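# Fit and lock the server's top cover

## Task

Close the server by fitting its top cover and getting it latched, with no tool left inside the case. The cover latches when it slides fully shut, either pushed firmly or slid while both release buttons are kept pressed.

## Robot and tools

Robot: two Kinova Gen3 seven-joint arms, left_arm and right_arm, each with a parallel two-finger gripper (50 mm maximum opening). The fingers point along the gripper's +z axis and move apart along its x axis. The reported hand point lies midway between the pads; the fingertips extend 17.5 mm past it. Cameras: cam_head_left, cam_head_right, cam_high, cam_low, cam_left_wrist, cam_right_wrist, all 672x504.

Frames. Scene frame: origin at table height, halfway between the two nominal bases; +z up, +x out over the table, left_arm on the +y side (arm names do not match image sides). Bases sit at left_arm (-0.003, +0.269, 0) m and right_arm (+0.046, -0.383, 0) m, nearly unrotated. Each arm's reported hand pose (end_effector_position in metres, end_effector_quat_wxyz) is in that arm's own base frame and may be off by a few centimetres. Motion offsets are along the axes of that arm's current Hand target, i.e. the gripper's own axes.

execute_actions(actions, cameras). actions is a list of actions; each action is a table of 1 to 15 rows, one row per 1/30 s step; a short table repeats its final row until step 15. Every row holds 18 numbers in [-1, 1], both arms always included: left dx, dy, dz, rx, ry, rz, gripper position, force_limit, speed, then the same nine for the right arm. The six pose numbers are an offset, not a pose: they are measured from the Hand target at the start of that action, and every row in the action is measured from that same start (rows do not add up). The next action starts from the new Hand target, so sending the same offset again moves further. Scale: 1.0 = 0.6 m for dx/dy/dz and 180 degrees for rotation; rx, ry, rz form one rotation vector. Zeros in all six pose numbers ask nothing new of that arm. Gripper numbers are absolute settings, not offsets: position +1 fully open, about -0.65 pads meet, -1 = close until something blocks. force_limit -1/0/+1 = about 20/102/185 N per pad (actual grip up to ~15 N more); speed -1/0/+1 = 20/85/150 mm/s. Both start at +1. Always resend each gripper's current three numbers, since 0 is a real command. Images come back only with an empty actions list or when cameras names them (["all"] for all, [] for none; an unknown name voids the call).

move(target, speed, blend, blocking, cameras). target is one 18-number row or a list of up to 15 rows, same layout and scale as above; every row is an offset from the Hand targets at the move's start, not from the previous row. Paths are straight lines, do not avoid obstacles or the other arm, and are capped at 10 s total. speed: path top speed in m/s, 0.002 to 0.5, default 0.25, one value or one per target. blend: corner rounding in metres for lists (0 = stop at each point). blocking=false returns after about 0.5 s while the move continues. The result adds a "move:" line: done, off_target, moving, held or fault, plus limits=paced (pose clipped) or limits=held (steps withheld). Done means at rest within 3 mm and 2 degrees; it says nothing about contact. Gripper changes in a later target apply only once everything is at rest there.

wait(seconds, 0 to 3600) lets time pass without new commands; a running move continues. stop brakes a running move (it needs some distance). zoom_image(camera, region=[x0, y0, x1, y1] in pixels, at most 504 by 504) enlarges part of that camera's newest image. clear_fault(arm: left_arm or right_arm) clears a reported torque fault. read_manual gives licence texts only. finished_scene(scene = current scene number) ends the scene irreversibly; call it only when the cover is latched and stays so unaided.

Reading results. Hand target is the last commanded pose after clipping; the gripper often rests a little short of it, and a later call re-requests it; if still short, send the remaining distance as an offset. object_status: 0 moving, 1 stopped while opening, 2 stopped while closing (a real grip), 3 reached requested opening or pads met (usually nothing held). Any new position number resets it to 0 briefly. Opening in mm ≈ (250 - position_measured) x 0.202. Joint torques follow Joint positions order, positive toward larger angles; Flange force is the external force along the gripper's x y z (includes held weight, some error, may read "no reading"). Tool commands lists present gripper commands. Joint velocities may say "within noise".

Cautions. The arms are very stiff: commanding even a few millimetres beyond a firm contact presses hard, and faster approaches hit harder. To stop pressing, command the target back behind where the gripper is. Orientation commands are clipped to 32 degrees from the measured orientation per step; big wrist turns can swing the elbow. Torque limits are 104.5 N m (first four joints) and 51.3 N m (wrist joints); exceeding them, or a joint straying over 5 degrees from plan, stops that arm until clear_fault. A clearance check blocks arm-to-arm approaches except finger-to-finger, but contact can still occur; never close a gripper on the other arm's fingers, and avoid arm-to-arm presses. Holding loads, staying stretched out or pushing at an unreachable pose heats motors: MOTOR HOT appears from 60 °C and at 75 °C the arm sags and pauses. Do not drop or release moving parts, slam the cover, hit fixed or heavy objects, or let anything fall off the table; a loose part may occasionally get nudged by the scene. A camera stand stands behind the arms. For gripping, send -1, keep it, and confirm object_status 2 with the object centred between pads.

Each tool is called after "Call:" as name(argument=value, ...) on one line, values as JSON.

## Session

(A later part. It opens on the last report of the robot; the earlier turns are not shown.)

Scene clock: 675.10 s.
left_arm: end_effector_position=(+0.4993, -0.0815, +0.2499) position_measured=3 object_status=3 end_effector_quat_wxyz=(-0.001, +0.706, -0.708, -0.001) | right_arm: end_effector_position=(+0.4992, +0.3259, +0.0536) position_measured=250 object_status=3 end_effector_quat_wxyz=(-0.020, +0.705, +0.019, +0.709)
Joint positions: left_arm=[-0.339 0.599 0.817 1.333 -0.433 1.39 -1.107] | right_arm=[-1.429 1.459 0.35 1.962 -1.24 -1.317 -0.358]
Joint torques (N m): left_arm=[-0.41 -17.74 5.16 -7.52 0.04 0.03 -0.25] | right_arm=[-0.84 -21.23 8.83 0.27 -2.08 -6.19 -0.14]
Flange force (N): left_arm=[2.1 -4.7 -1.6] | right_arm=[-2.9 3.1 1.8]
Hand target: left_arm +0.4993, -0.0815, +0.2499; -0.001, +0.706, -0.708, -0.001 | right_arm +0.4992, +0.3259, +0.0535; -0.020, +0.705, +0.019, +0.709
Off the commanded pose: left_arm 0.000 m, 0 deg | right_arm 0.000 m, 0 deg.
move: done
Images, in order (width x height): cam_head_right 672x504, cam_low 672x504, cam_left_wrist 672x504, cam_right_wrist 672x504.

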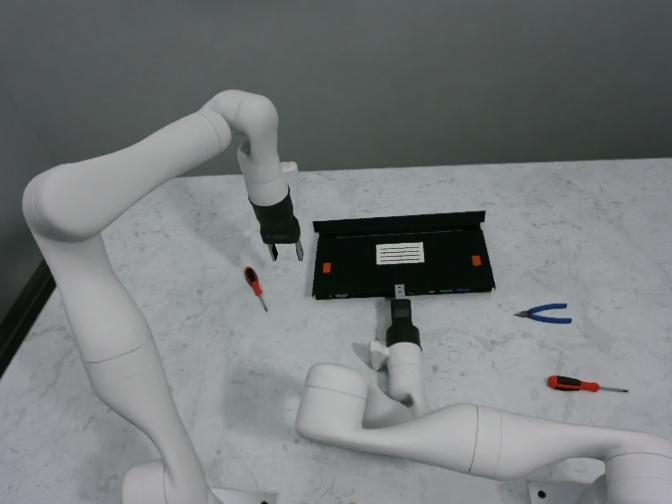

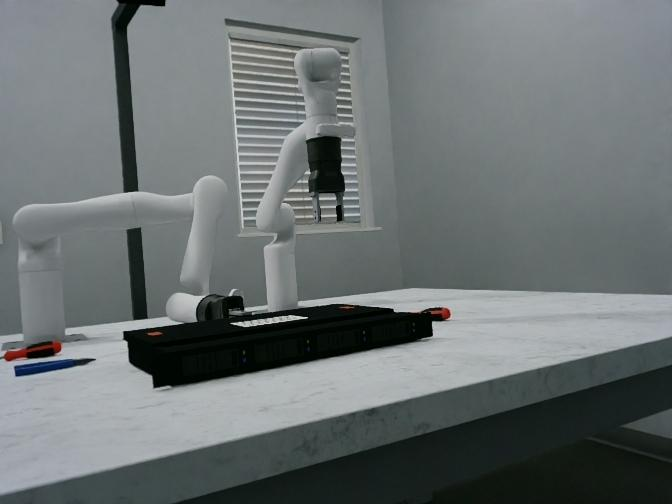

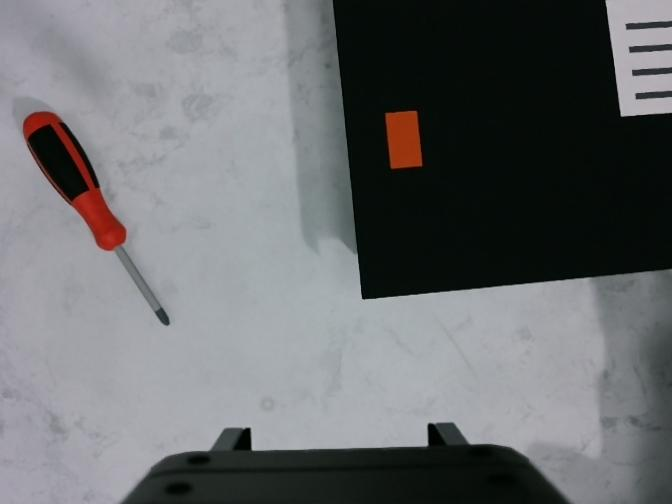

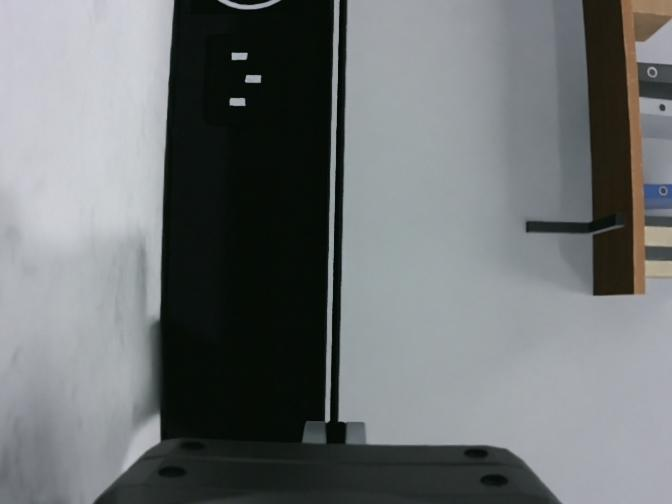

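Call:
move(target=[0,0,0,0,0,0,1,1,1,-0.0065,0,0,0,0,0,-1,0.1,-1], speed=0.01, cameras=["cam_right_wrist"])

Call:
zoom_image(camera="cam_right_wrist", region=[280, 0, 380, 440])

Scene clock: 684.20 s.
left_arm: end_effector_position=(+0.4993, -0.0815, +0.2499) position_measured=3 object_status=3 end_effector_quat_wxyz=(-0.001, +0.706, -0.708, -0.001) | right_arm: end_effector_position=(+0.4992, +0.3259, +0.0497) position_measured=250 object_status=3 end_effector_quat_wxyz=(-0.020, +0.705, +0.019, +0.709)
Joint positions: left_arm=[-0.339 0.599 0.817 1.333 -0.433 1.39 -1.107] | right_arm=[-1.428 1.468 0.348 1.955 -1.243 -1.319 -0.359]
Joint torques (N m): left_arm=[-0.48 -17.81 5.14 -7.53 0 0.03 -0.28] | right_arm=[-0.6 -20.52 7.9 0.17 -1.78 -5.23 -0.19]
Flange force (N): left_arm=[2.3 -4.9 -1.6] | right_arm=[-0.8 3.3 0.8]
Hand target: left_arm +0.4993, -0.0815, +0.2499; -0.001, +0.706, -0.708, -0.001 | right_arm +0.4992, +0.3259, +0.0496; -0.020, +0.705, +0.019, +0.709
Off the commanded pose: left_arm 0.000 m, 0 deg | right_arm 0.000 m, 0 deg.
move: done

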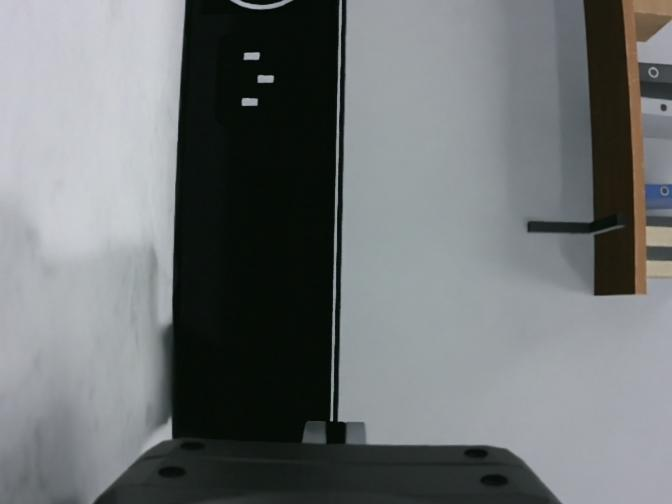

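Scaled by 1.145.

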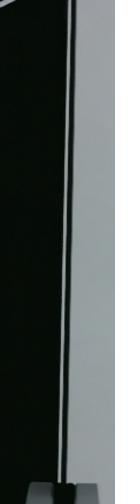

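Call:
move(target=[0,0,0,0,0,0,1,1,1,-0.0035,0,0,0,0,0,-1,0.1,-1], speed=0.01, cameras=["cam_right_wrist"])

Call:
zoom_image(camera="cam_right_wrist", region=[280, 0, 380, 440])

Scene clock: 692.30 s.
left_arm: end_effector_position=(+0.4993, -0.0815, +0.2499) position_measured=3 object_status=3 end_effector_quat_wxyz=(-0.001, +0.706, -0.708, -0.001) | right_arm: end_effector_position=(+0.4992, +0.3259, +0.0476) position_measured=250 object_status=3 end_effector_quat_wxyz=(-0.020, +0.705, +0.019, +0.709)
Joint positions: left_arm=[-0.339 0.599 0.817 1.333 -0.433 1.39 -1.107] | right_arm=[-1.427 1.473 0.347 1.951 -1.245 -1.32 -0.36]
Joint torques (N m): left_arm=[-0.43 -17.87 5.14 -7.49 -0.05 0.03 -0.26] | right_arm=[0.53 -14.03 1.94 -1.76 0.8 0.39 -0.36]
Flange force (N): left_arm=[2.2 -5.1 -1.7] | right_arm=[18.2 5.6 -7.0]
Hand target: left_arm +0.4993, -0.0815, +0.2499; -0.001, +0.706, -0.708, -0.001 | right_arm +0.4992, +0.3259, +0.0475; -0.020, +0.705, +0.019, +0.709
Off the commanded pose: left_arm 0.000 m, 0 deg | right_arm 0.000 m, 0 deg.
move: done

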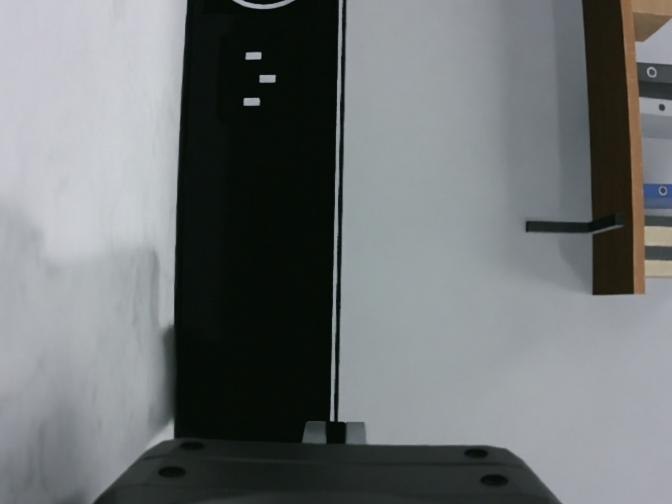

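Scaled by 1.145.

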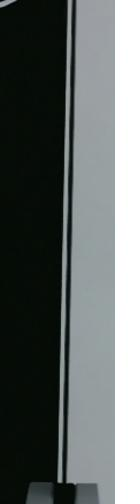

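Call:
move(target=[[0,0,0,0,0,0,1,1,1,0.0012,0,0.005,0,0,0,-1,0.1,-1],[0,0,0,0,0,0,1,1,1,0.0012,0,0.01,0,0,0,-1,0.1,-1]], speed=0.01)

Call:
move(target=[0,0,0,0,0,0,1,1,1,0,0,0.007,0,0,0,-1,0.1,-1], speed=0.01, cameras=["cam_right_wrist","cam_left_wrist","cam_head_right"])

Scene clock: 703.17 s.
left_arm: end_effector_position=(+0.4993, -0.0815, +0.2499) position_measured=3 object_status=3 end_effector_quat_wxyz=(-0.001, +0.706, -0.708, -0.001) | right_arm: end_effector_position=(+0.5052, +0.3262, +0.0483) position_measured=250 object_status=3 end_effector_quat_wxyz=(-0.020, +0.705, +0.019, +0.709)
Joint positions: left_arm=[-0.339 0.599 0.817 1.333 -0.433 1.39 -1.107] | right_arm=[-1.417 1.472 0.355 1.943 -1.233 -1.314 -0.356]
Joint torques (N m): left_arm=[-0.46 -17.73 5.2 -7.47 -0.03 0.03 -0.26] | right_arm=[0.16 -16.61 4.66 -1.18 -0.28 -1.9 -0.32]
Flange force (N): left_arm=[2.2 -4.9 -1.8] | right_arm=[10.9 4.7 -4.5]
Hand target: left_arm +0.4993, -0.0815, +0.2499; -0.001, +0.706, -0.708, -0.001 | right_arm +0.5052, +0.3262, +0.0483; -0.020, +0.705, +0.019, +0.709
Off the commanded pose: left_arm 0.000 m, 0 deg | right_arm 0.000 m, 0 deg.
move: done

Scene clock: 703.80 s.
left_arm: end_effector_position=(+0.4993, -0.0815, +0.2499) position_measured=3 object_status=3 end_effector_quat_wxyz=(-0.001, +0.706, -0.708, -0.001) | right_arm: end_effector_position=(+0.5092, +0.3265, +0.0482) position_measured=250 object_status=3 end_effector_quat_wxyz=(-0.020, +0.705, +0.019, +0.709)
Joint positions: left_arm=[-0.339 0.599 0.817 1.333 -0.433 1.39 -1.107] | right_arm=[-1.41 1.472 0.36 1.937 -1.225 -1.31 -0.354]
Joint torques (N m): left_arm=[-0.38 -17.81 5.21 -7.51 0.01 0.01 -0.26] | right_arm=[5.97 -21.66 13.25 -5.78 0.42 -4.18 -0.64]
Flange force (N): left_arm=[2.1 -4.9 -1.7] | right_arm=[5.0 8.2 -30.8]
Hand target: left_arm +0.4993, -0.0815, +0.2499; -0.001, +0.706, -0.708, -0.001 | right_arm +0.5094, +0.3265, +0.0483; -0.020, +0.705, +0.019, +0.709
Off the commanded pose: left_arm 0.000 m, 0 deg | right_arm 0.000 m, 0 deg.
move: done
Images, in order (width x height): cam_head_right 672x504, cam_left_wrist 672x504, cam_right_wrist 672x504.

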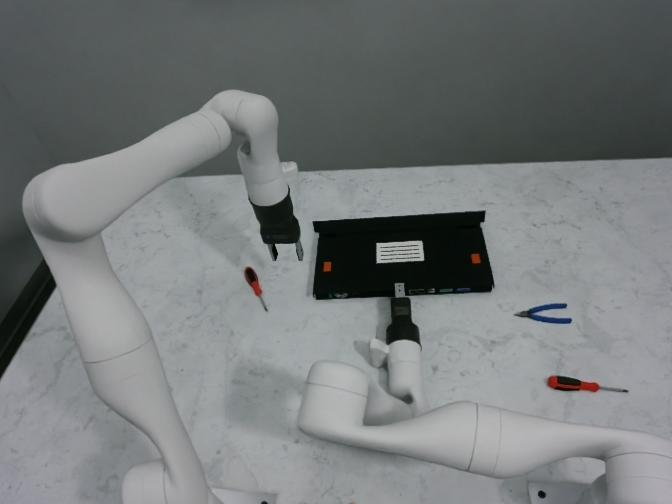

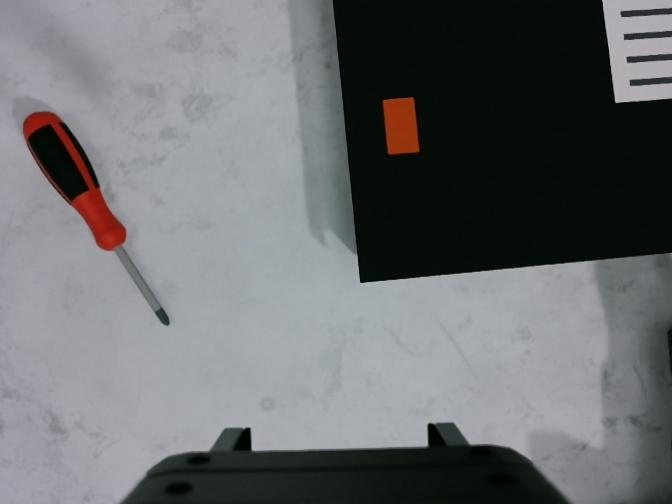

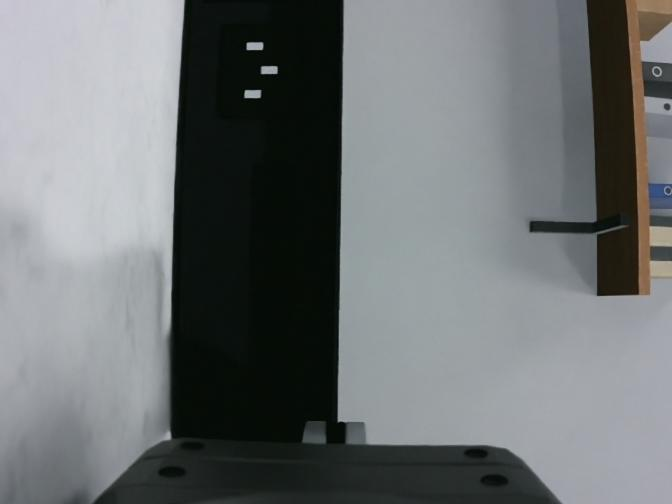

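Call:
move(target=[[0,0,0,0,0,0,1,1,1,0,0,-0.001,0,0,0,-0.25,0.1,-1],[0,0,0,0,0,0,1,1,1,0,0,-0.07,0,0,0,-1,-0.5,0],[0,0,0,0,0,0,1,1,1,0.0095,0,-0.055,0,0,0,-0.99,-0.5,0]], speed=0.06, cameras=["all"])

Call:
zoom_image(camera="cam_low", region=[100, 290, 460, 400])

Call:
zoom_image(camera="cam_head_right", region=[300, 200, 520, 310])

Scene clock: 736.20 s.
left_arm: end_effector_position=(+0.4993, -0.0815, +0.2499) position_measured=3 object_status=3 end_effector_quat_wxyz=(-0.001, +0.706, -0.708, -0.001) | right_arm: end_effector_position=(+0.4764, +0.3247, +0.0538) position_measured=252 object_status=3 end_effector_quat_wxyz=(-0.020, +0.705, +0.019, +0.709)
Joint positions: left_arm=[-0.339 0.599 0.817 1.333 -0.433 1.39 -1.107] | right_arm=[-1.469 1.456 0.32 1.994 -1.285 -1.339 -0.369]
Joint torques (N m): left_arm=[-0.52 -17.79 5.12 -7.52 0.02 0.01 -0.27] | right_arm=[-1.08 -17.92 5.19 0.65 -1.04 -3.55 -0.17]
Flange force (N): left_arm=[2.4 -5.0 -1.7] | right_arm=[4.3 3.1 2.0]
Hand target: left_arm +0.4993, -0.0815, +0.2499; -0.001, +0.706, -0.708, -0.001 | right_arm +0.4764, +0.3247, +0.0538; -0.020, +0.705, +0.019, +0.709
Off the commanded pose: left_arm 0.000 m, 0 deg | right_arm 0.000 m, 0 deg.
move: done

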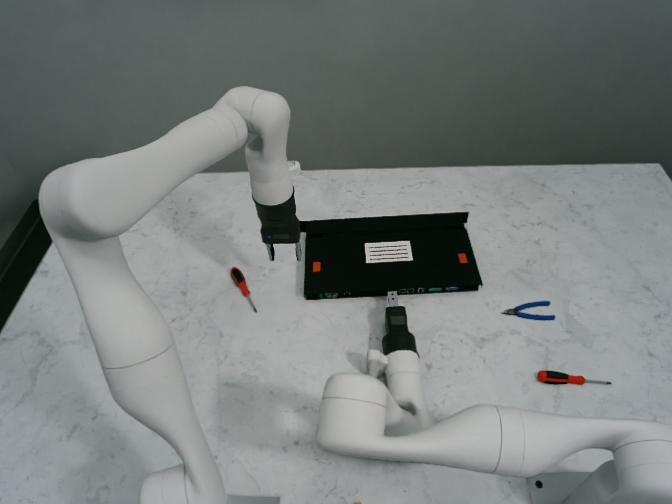

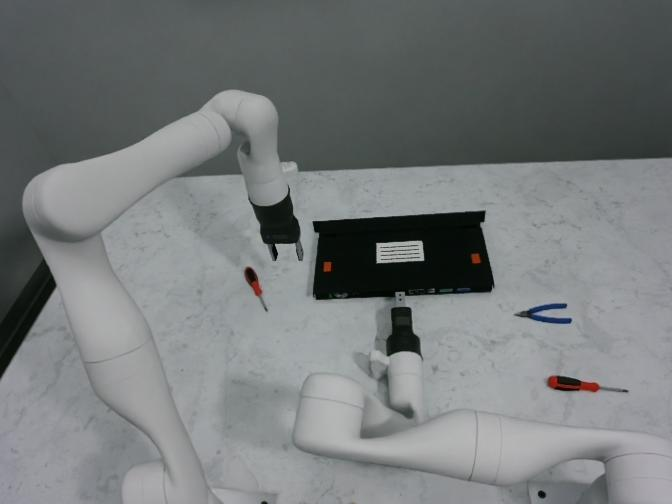

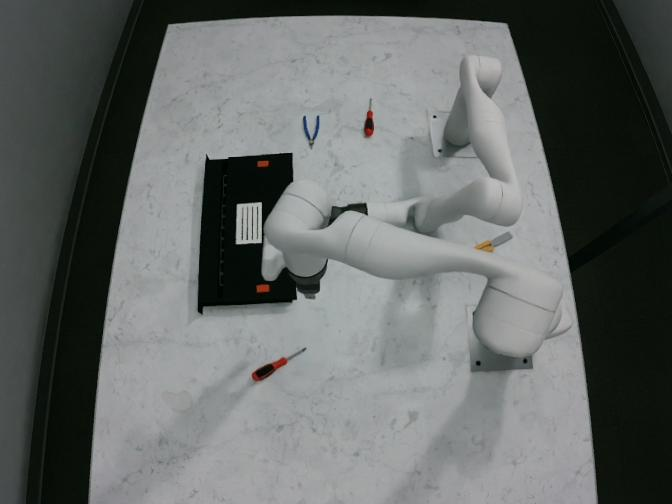

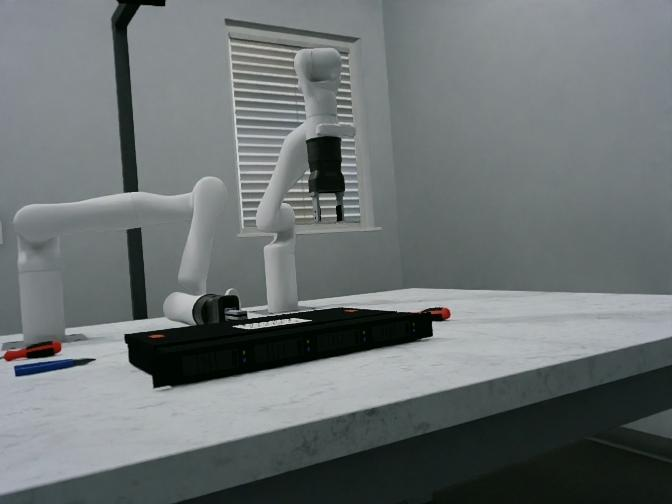

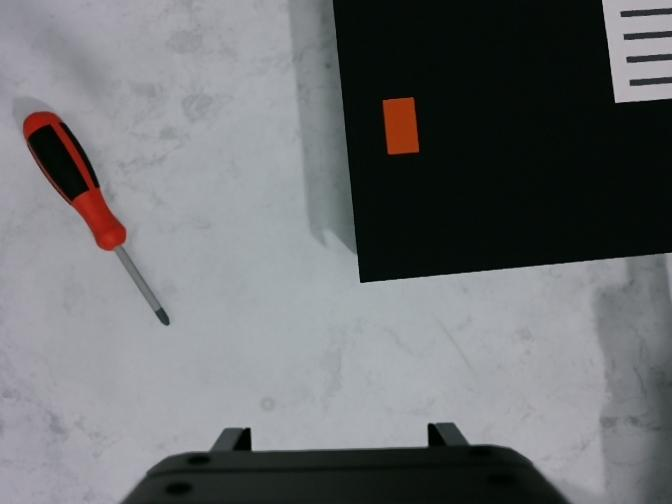

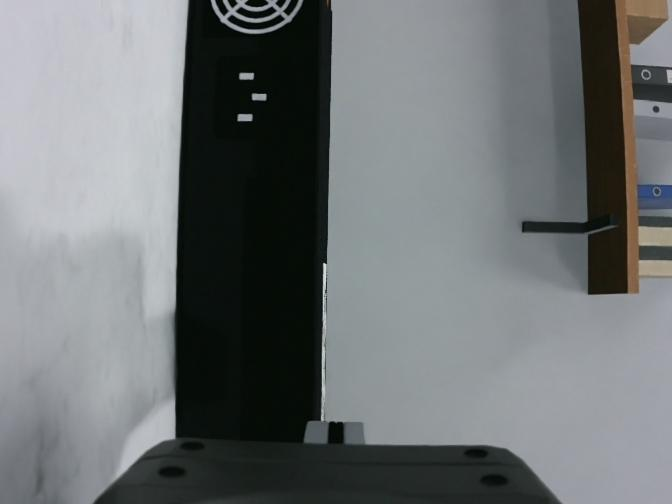

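Scaled by 1.400.

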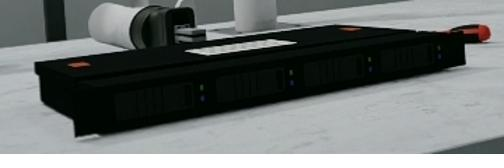

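Scaled by 2.291.

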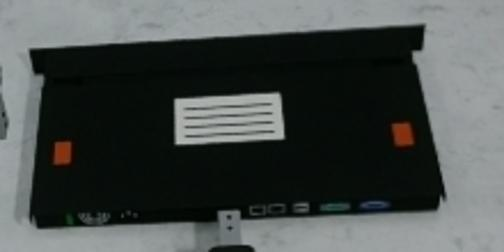

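Call:
move(target=[[0,0,0,0,0,0,1,1,1,0.12,0,-0.03,0,0,0,-0.99,-0.5,0],[0,0,0,0,0,0,1,1,1,0.302,0.455,0.081,0,-0.5,0,-0.99,-0.5,0]], blend=[0.03,0], cameras=["cam_right_wrist","cam_high"])

Call:
zoom_image(camera="cam_right_wrist", region=[100, 0, 604, 440])

Scene clock: 760.10 s.
left_arm: end_effector_position=(+0.4993, -0.0815, +0.2499) position_measured=3 object_status=3 end_effector_quat_wxyz=(-0.001, +0.706, -0.708, -0.001) | right_arm: end_effector_position=(+0.5388, +0.0545, +0.2350) position_measured=252 object_status=3 end_effector_quat_wxyz=(-0.001, +1.000, +0.027, +0.003)
Joint positions: left_arm=[-0.339 0.599 0.817 1.333 -0.433 1.39 -1.107] | right_arm=[-0.59 0.722 0.909 1.23 -0.556 1.434 0.313]
Joint torques (N m): left_arm=[-0.42 -17.76 5.17 -7.49 0.01 0.02 -0.24] | right_arm=[-1.14 -19.32 3.51 -9.47 0.14 -0.14 -0.16]
Flange force (N): left_arm=[2.1 -4.9 -1.7] | right_arm=[-5.5 2.5 1.9]
Hand target: left_arm +0.4993, -0.0815, +0.2499; -0.001, +0.706, -0.708, -0.001 | right_arm +0.5388, +0.0545, +0.2350; -0.001, +1.000, +0.027, +0.003
Off the commanded pose: left_arm 0.000 m, 0 deg | right_arm 0.000 m, 0 deg.
move: done
Images, in order (width x height): cam_high 672x504, cam_right_wrist 672x504.

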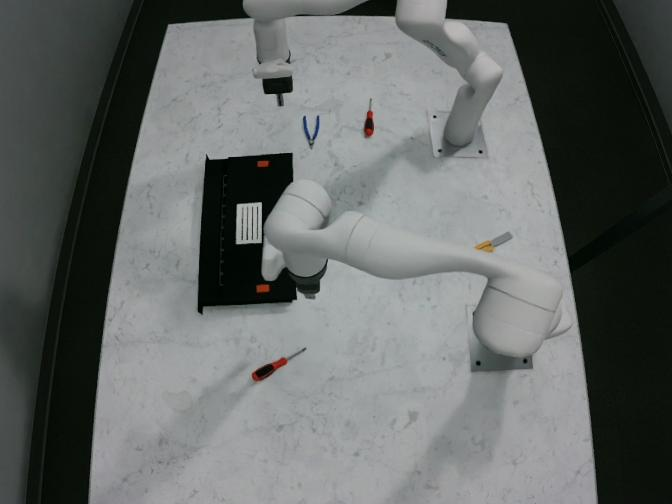

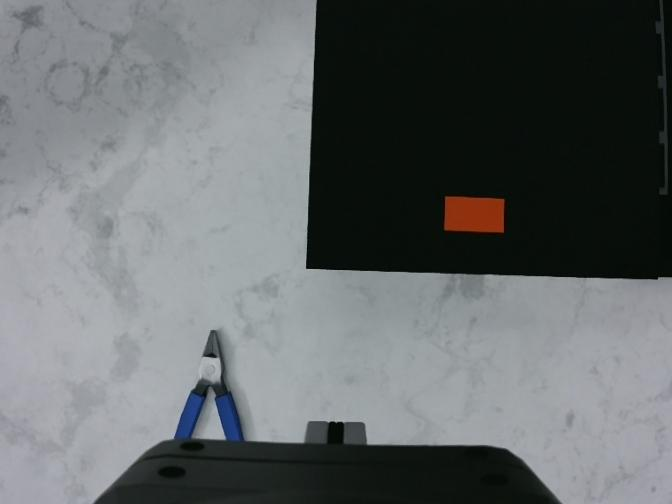

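Scaled by 1.000.

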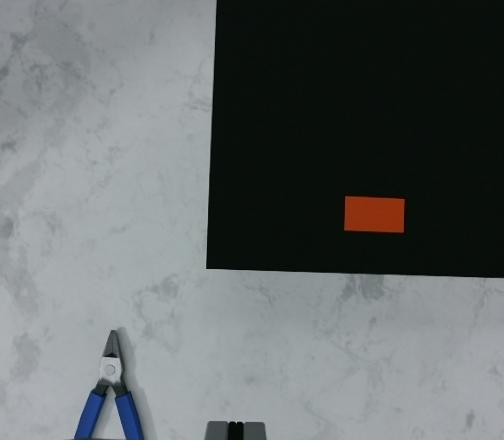

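Call:
move(target=[[0,0,0,0,0,0,1,1,1,0.03,-0.0933,0.27,0,0,0,-0.99,-0.5,0],[0,0,0,0,0,0,1,1,1,0.03,-0.0933,0.283,0,0,0,-0.99,-0.5,0]], speed=[0.2,0.01], cameras=["cam_right_wrist","cam_head_right","cam_low"])

Scene clock: 774.90 s.
left_arm: end_effector_position=(+0.4993, -0.0815, +0.2499) position_measured=3 object_status=3 end_effector_quat_wxyz=(-0.001, +0.706, -0.708, -0.001) | right_arm: end_effector_position=(+0.5547, +0.1116, +0.0656) position_measured=252 object_status=3 end_effector_quat_wxyz=(-0.001, +1.000, +0.027, +0.003)
Joint positions: left_arm=[-0.339 0.599 0.817 1.333 -0.433 1.39 -1.107] | right_arm=[-0.641 0.947 0.796 1.385 -0.71 1.099 0.319]
Joint torques (N m): left_arm=[-0.45 -17.82 5.07 -7.48 -0.04 0.05 -0.28] | right_arm=[-0.24 -5.93 -0.34 -6.54 -1.51 -4.96 -0.02]
Flange force (N): left_arm=[2.3 -5.0 -1.7] | right_arm=[-18.4 3.0 -37.3]
Hand target: left_arm +0.4993, -0.0815, +0.2499; -0.001, +0.706, -0.708, -0.001 | right_arm +0.5547, +0.1116, +0.0654; -0.001, +1.000, +0.027, +0.003
Off the commanded pose: left_arm 0.000 m, 0 deg | right_arm 0.000 m, 0 deg.
move: done
Images, in order (width x height): cam_head_right 672x504, cam_low 672x504, cam_right_wrist 672x504.

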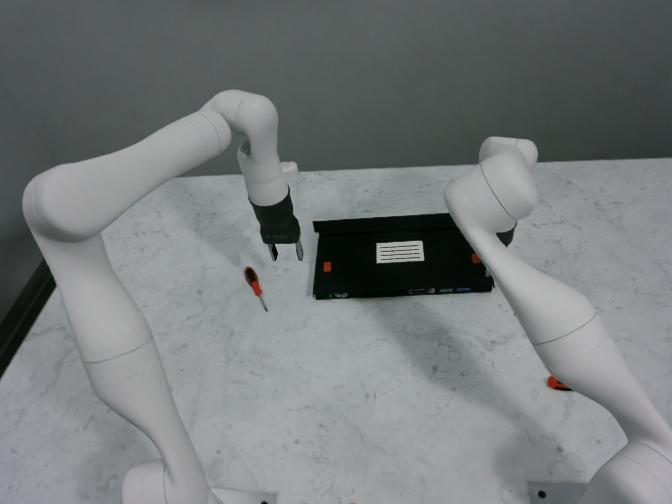

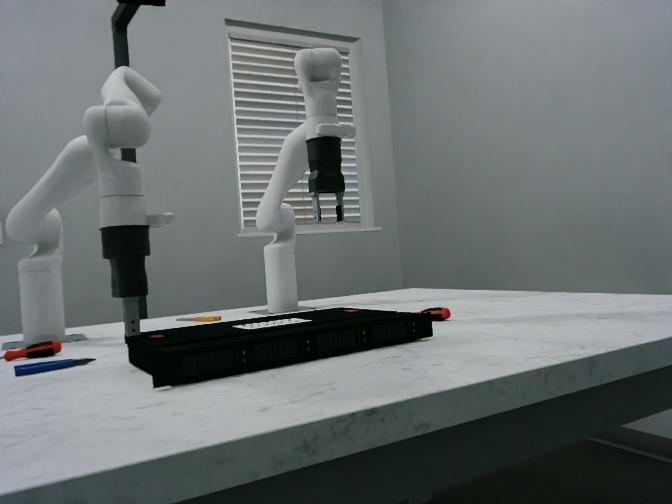

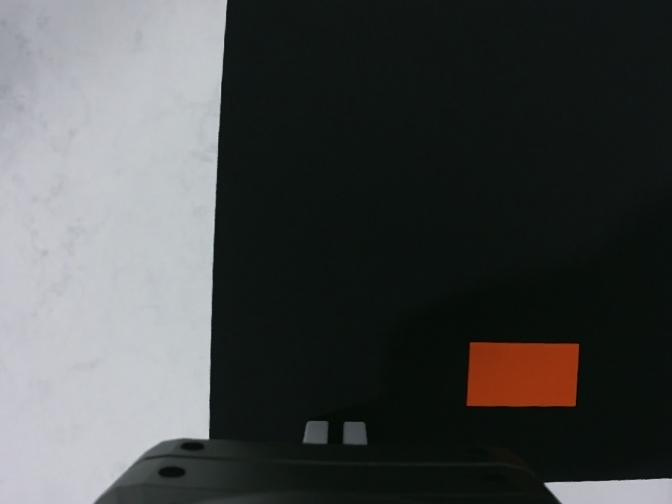

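Call:
move(target=[[0.131,-0.0,0.1,0,0,0,-1,-0.5,0,0,0,-0.1,0,0,0,-0.99,-0.5,0],[0.131,0.0,0.2,0,0,0,-1,-0.5,0,-0.0872,-0.085,-0.1,0,0,0,-0.99,-0.5,0],[0.131,-0.02,0.317,0,0,0,-1,-0.5,0,-0.0872,-0.085,0.01,0,0,0,-0.99,-0.5,0]], speed=0.15, cameras=["cam_right_wrist","cam_left_wrist","cam_head_right"])

Scene clock: 801.13 s.
left_arm: end_effector_position=(+0.5112, -0.1597, +0.0596) position_measured=252 object_status=3 end_effector_quat_wxyz=(-0.001, +0.706, -0.708, -0.001) | right_arm: end_effector_position=(+0.4997, +0.1597, +0.0592) position_measured=252 object_status=3 end_effector_quat_wxyz=(-0.001, +1.000, +0.027, +0.003)
Joint positions: left_arm=[-0.117 0.867 0.68 1.505 -0.613 0.991 -0.84] | right_arm=[-0.801 0.887 0.801 1.56 -0.721 1.003 0.269]
Joint torques (N m): left_arm=[-0.36 -21.19 5.97 -5.58 -0.08 0.19 -0.23] | right_arm=[-1.09 -19.87 4.07 -7.48 0.22 -0.06 -0.11]
Flange force (N): left_arm=[2.4 -3.5 1.4] | right_arm=[-4.4 3.3 -0.3]
Hand target: left_arm +0.5112, -0.1597, +0.0595; -0.001, +0.706, -0.708, -0.001 | right_arm +0.4997, +0.1597, +0.0592; -0.001, +1.000, +0.027, +0.003
Off the commanded pose: left_arm 0.000 m, 0 deg | right_arm 0.000 m, 0 deg.
move: done
Images, in order (width x height): cam_head_right 672x504, cam_left_wrist 672x504, cam_right_wrist 672x504.

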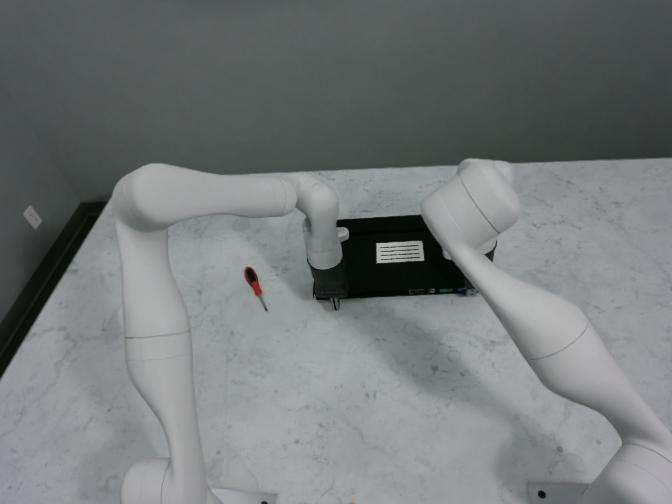

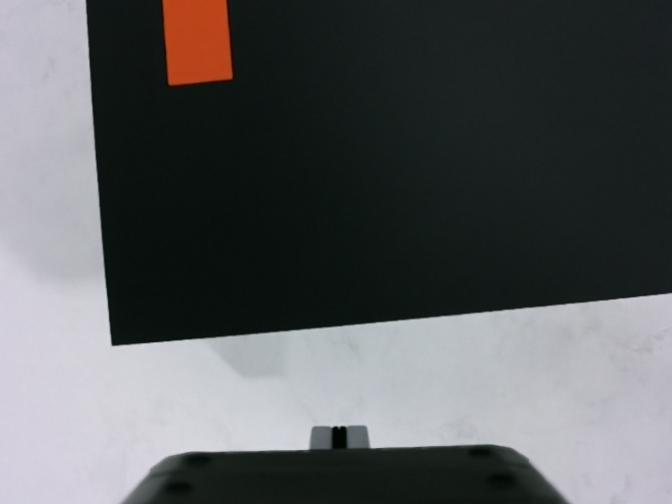

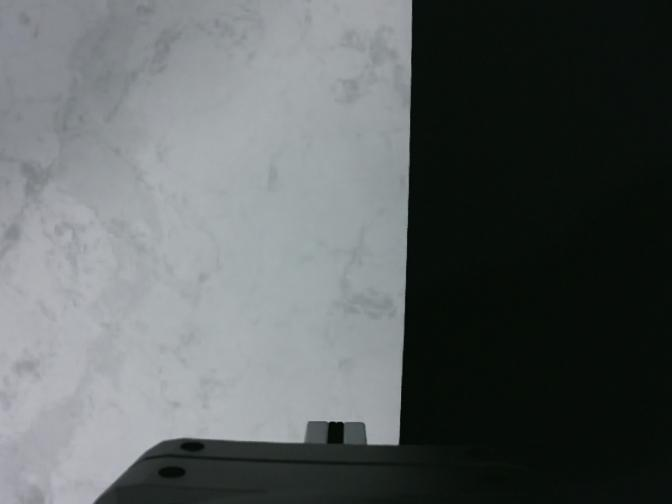

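Call:
move(target=[[-0.0038,-0.039,0,0,0,0,-1,-0.5,0,0.0183,-0.0003,0,0,0,0,-0.99,-0.5,0],[-0.0046,-0.0473,0,0,0,0,-1,-0.5,0,0.0267,-0.0004,0,0,0,0,-0.99,-0.5,0]], speed=[0.05,0.015], cameras=["cam_right_wrist","cam_left_wrist"])

Scene clock: 814.27 s.
left_arm: end_effector_position=(+0.5396, -0.1570, +0.0595) position_measured=252 object_status=3 end_effector_quat_wxyz=(-0.001, +0.706, -0.708, -0.001) | right_arm: end_effector_position=(+0.5156, +0.1608, +0.0592) position_measured=252 object_status=3 end_effector_quat_wxyz=(-0.001, +1.000, +0.027, +0.003)
Joint positions: left_arm=[-0.111 0.915 0.679 1.395 -0.615 1.048 -0.887] | right_arm=[-0.776 0.913 0.799 1.498 -0.72 1.035 0.256]
Joint torques (N m): left_arm=[-0.49 -22.16 6.05 -5.61 -0.01 0.13 -0.26] | right_arm=[-0.77 -21 4.6 -10.91 -0.8 -2.69 -0.02]
Flange force (N): left_arm=[2.8 -4.5 0.7] | right_arm=[-12.1 4.4 -3.3]
Hand target: left_arm +0.5396, -0.1570, +0.0595; -0.001, +0.706, -0.708, -0.001 | right_arm +0.5157, +0.1608, +0.0592; -0.001, +1.000, +0.027, +0.003
Off the commanded pose: left_arm 0.000 m, 0 deg | right_arm 0.000 m, 0 deg.
move: done
Images, in order (width x height): cam_left_wrist 672x504, cam_right_wrist 672x504.

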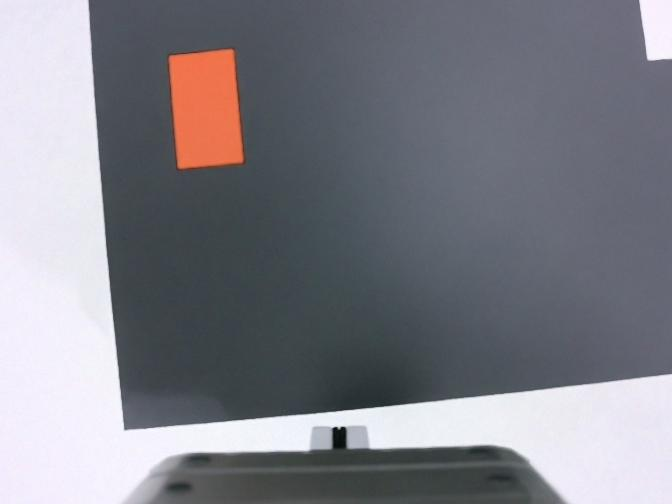

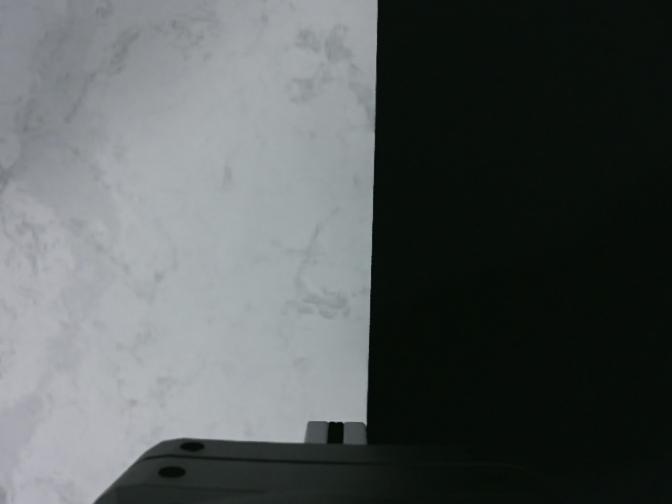

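Call:
move(target=[-0.001,-0.01,0,0,0,0,-1,-0.5,0,0.01,-0.0002,0,0,0,0,-0.99,-0.5,0], speed=0.015, cameras=["cam_high","cam_low","cam_left_wrist"])

Call:
zoom_image(camera="cam_low", region=[100, 290, 460, 400])

Scene clock: 822.63 s.
left_arm: end_effector_position=(+0.5456, -0.1564, +0.0595) position_measured=252 object_status=3 end_effector_quat_wxyz=(-0.001, +0.706, -0.708, -0.001) | right_arm: end_effector_position=(+0.5216, +0.1612, +0.0593) position_measured=252 object_status=3 end_effector_quat_wxyz=(-0.001, +1.000, +0.027, +0.003)
Joint positions: left_arm=[-0.109 0.925 0.679 1.37 -0.615 1.061 -0.897] | right_arm=[-0.767 0.923 0.798 1.474 -0.72 1.047 0.251]
Joint torques (N m): left_arm=[-0.44 -22.37 6.1 -5.92 -0.02 0.11 -0.21] | right_arm=[2.22 -23 8.87 -23.3 -3.21 -13.07 0.27]
Flange force (N): left_arm=[2.3 -3.5 0.8] | right_arm=[-42.2 5.6 -12.0]
Hand target: left_arm +0.5456, -0.1564, +0.0595; -0.001, +0.706, -0.708, -0.001 | right_arm +0.5217, +0.1612, +0.0593; -0.001, +1.000, +0.027, +0.003
Off the commanded pose: left_arm 0.000 m, 0 deg | right_arm 0.000 m, 0 deg.
move: done

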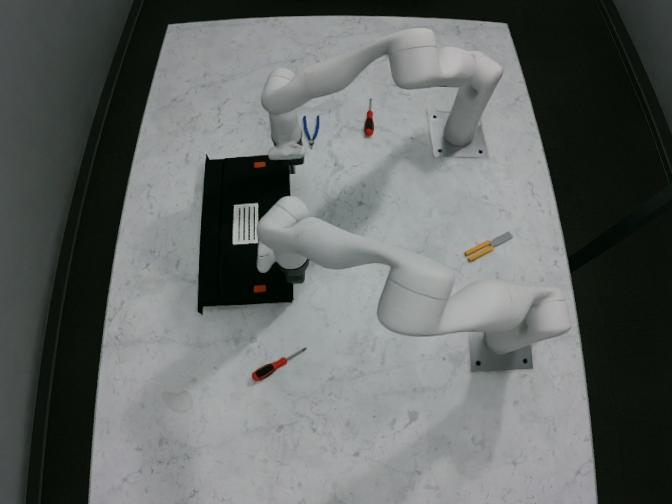

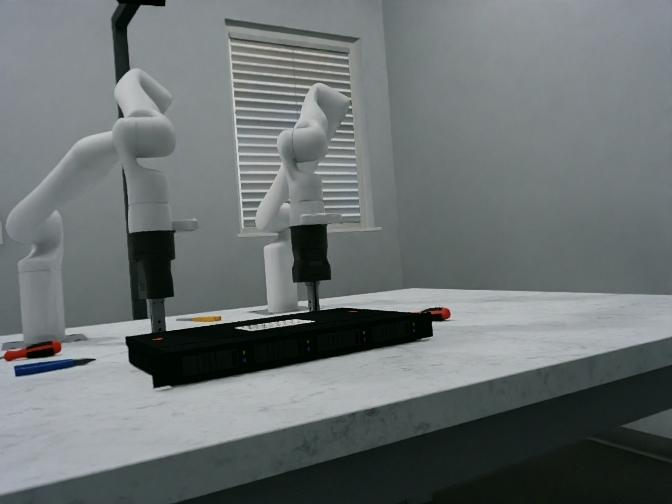

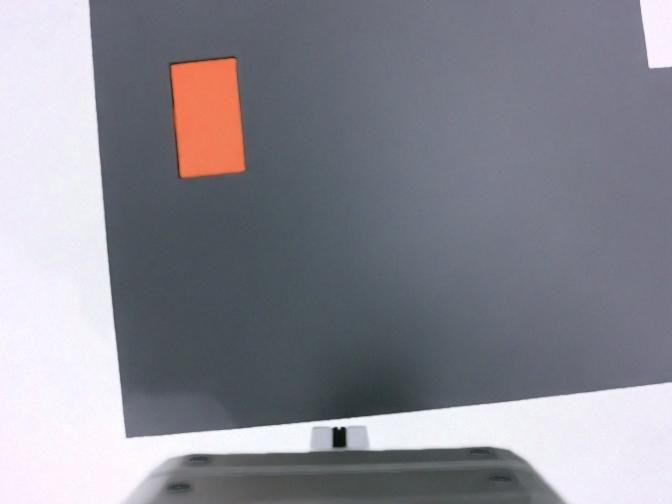

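Scaled by 1.400.

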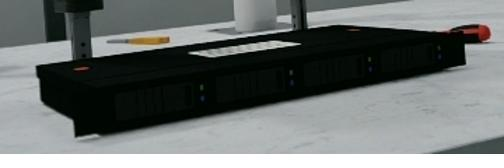

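Call:
move(target=[[-0.0012,-0.012,0,0,0,0,-1,-0.5,0,0.0033,-0.0001,0,0,0,0,-0.99,-0.5,0]], speed=0.02, cameras=["cam_left_wrist"])

Scene clock: 829.53 s.
left_arm: end_effector_position=(+0.5528, -0.1556, +0.0595) position_measured=252 object_status=3 end_effector_quat_wxyz=(-0.001, +0.706, -0.708, -0.001) | right_arm: end_effector_position=(+0.5237, +0.1614, +0.0594) position_measured=252 object_status=3 end_effector_quat_wxyz=(-0.001, +1.000, +0.027, +0.003)
Joint positions: left_arm=[-0.106 0.938 0.679 1.34 -0.615 1.076 -0.909] | right_arm=[-0.764 0.926 0.798 1.465 -0.72 1.051 0.249]
Joint torques (N m): left_arm=[-0.44 -22.74 6.1 -5.62 -0.04 0.16 -0.32] | right_arm=[-1.07 -20.95 4.37 -7.63 0.11 -0.21 -0.13]
Flange force (N): left_arm=[2.8 -5.0 0.7] | right_arm=[-4.2 3.1 -0.5]
Hand target: left_arm +0.5528, -0.1557, +0.0595; -0.001, +0.706, -0.708, -0.001 | right_arm +0.5236, +0.1614, +0.0593; -0.001, +1.000, +0.027, +0.003
Off the commanded pose: left_arm 0.000 m, 0 deg | right_arm 0.000 m, 0 deg.
move: done

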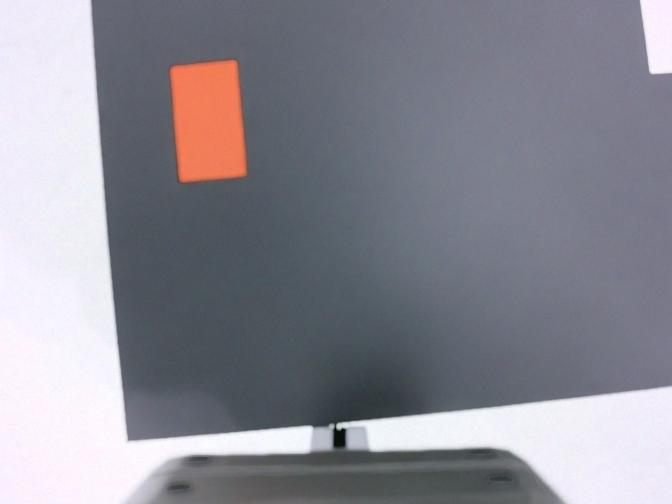

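Call:
move(target=[[0,0.03,0,0,0,0,-1,-0.5,0,-0.03,0,0,0,0,0,-0.99,-0.5,0],[0,0.03,-0.3,0,0,0,-1,-0.5,0,-0.03,0.08,-0.3,0,0,0,-0.99,-0.5,0]], cameras=["cam_left_wrist","cam_right_wrist","cam_head_right","cam_low","cam_high"])

Call:
zoom_image(camera="cam_head_right", region=[300, 200, 520, 310])

Call:
zoom_image(camera="cam_high", region=[180, 130, 340, 330])

Scene clock: 847.77 s.
left_arm: end_effector_position=(+0.5348, -0.1561, +0.2395) position_measured=252 object_status=3 end_effector_quat_wxyz=(-0.001, +0.706, -0.708, -0.001) | right_arm: end_effector_position=(+0.5072, +0.1122, +0.2391) position_measured=252 object_status=3 end_effector_quat_wxyz=(-0.001, +1.000, +0.027, +0.003)
Joint positions: left_arm=[-0.122 0.723 0.776 1.137 -0.487 1.458 -1.001] | right_arm=[-0.754 0.674 0.936 1.314 -0.536 1.406 0.21]
Joint torques (N m): left_arm=[-0.4 -20.72 5.31 -7.59 -0.01 0 -0.25] | right_arm=[-1.03 -18.06 3.49 -9.41 0.12 -0.2 -0.15]
Flange force (N): left_arm=[2.5 -4.2 -1.5] | right_arm=[-4.4 2.9 1.4]
Hand target: left_arm +0.5348, -0.1560, +0.2395; -0.001, +0.706, -0.708, -0.001 | right_arm +0.5072, +0.1122, +0.2391; -0.001, +1.000, +0.027, +0.003
Off the commanded pose: left_arm 0.000 m, 0 deg | right_arm 0.000 m, 0 deg.
move: done
Images, in order (width x height): cam_head_right 672x504, cam_high 672x504, cam_low 672x504, cam_left_wrist 672x504, cam_right_wrist 672x504.

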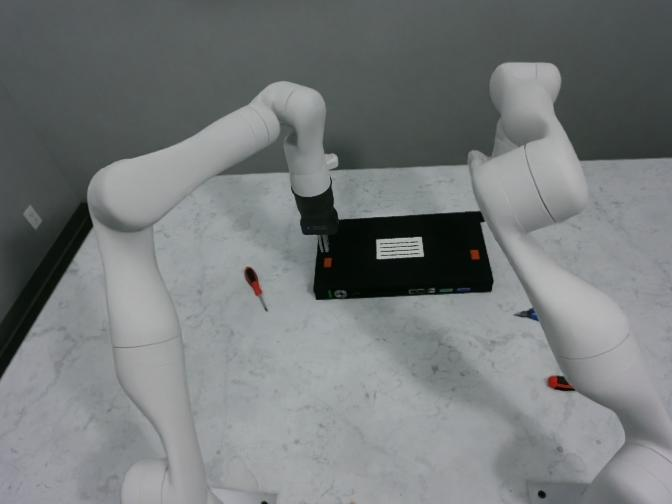

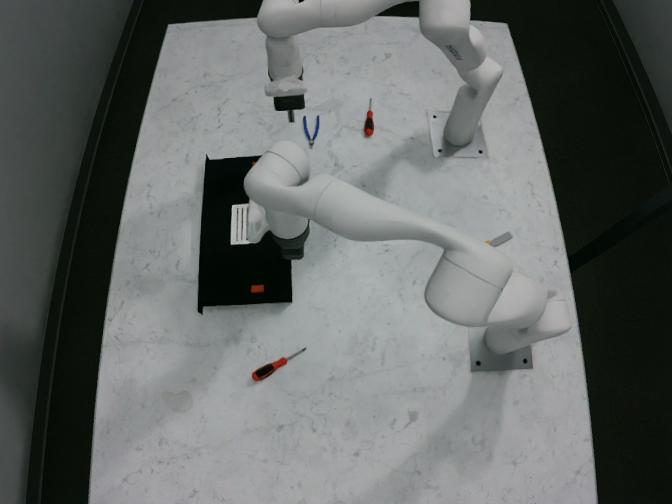

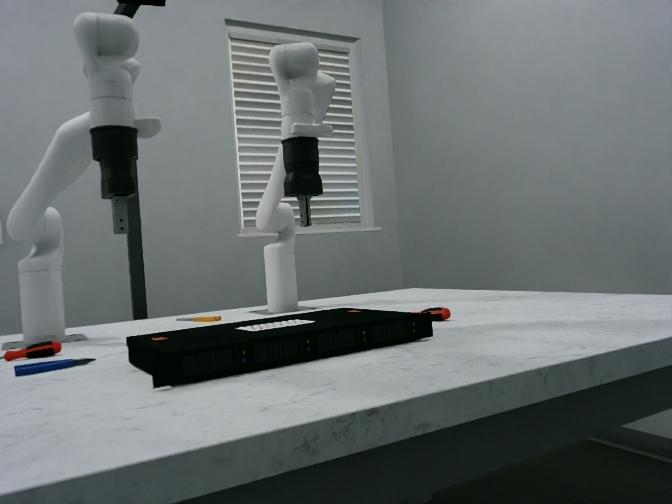

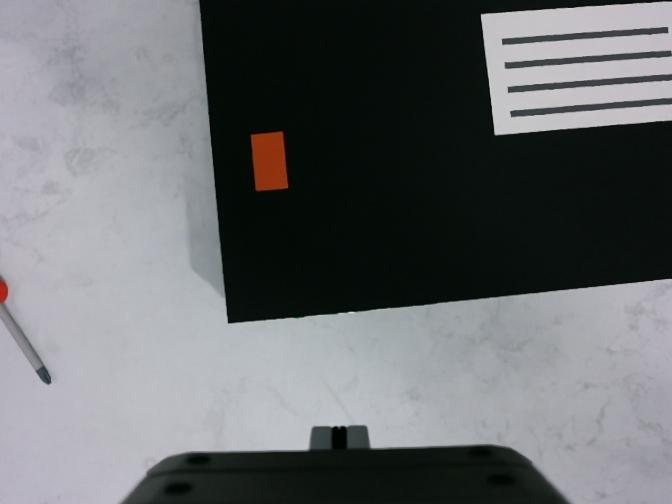

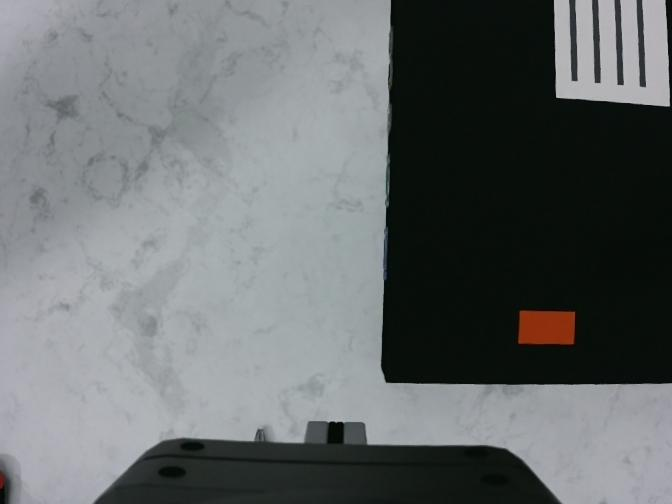

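Scaled by 2.291.

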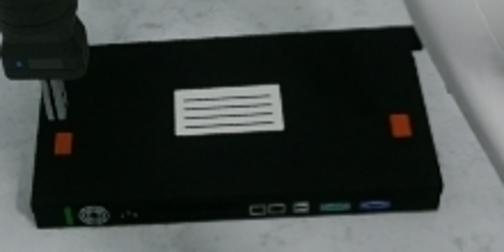

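Scaled by 2.520.

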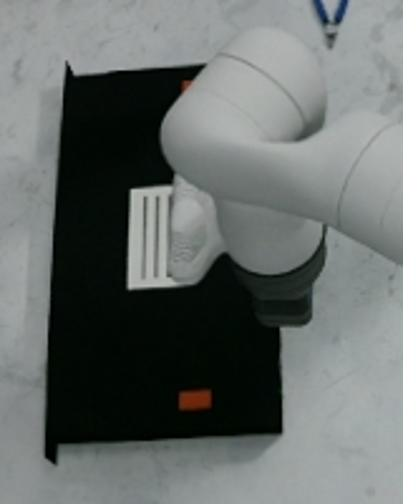

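Call:
zoom_image(camera="cam_low", region=[120, 295, 460, 395])

Call:
zoom_image(camera="cam_left_wrist", region=[200, 240, 500, 340])

Scaled by 1.482.

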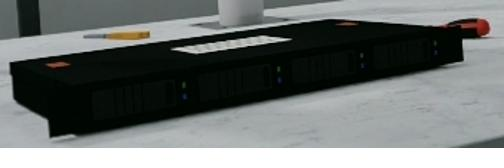

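Scaled by 1.680.

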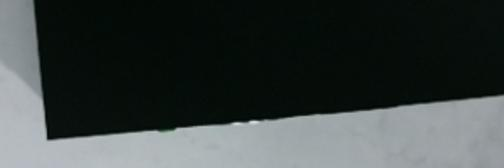

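Call:
finished_scene(scene=1)

The scene is finished: the task was done.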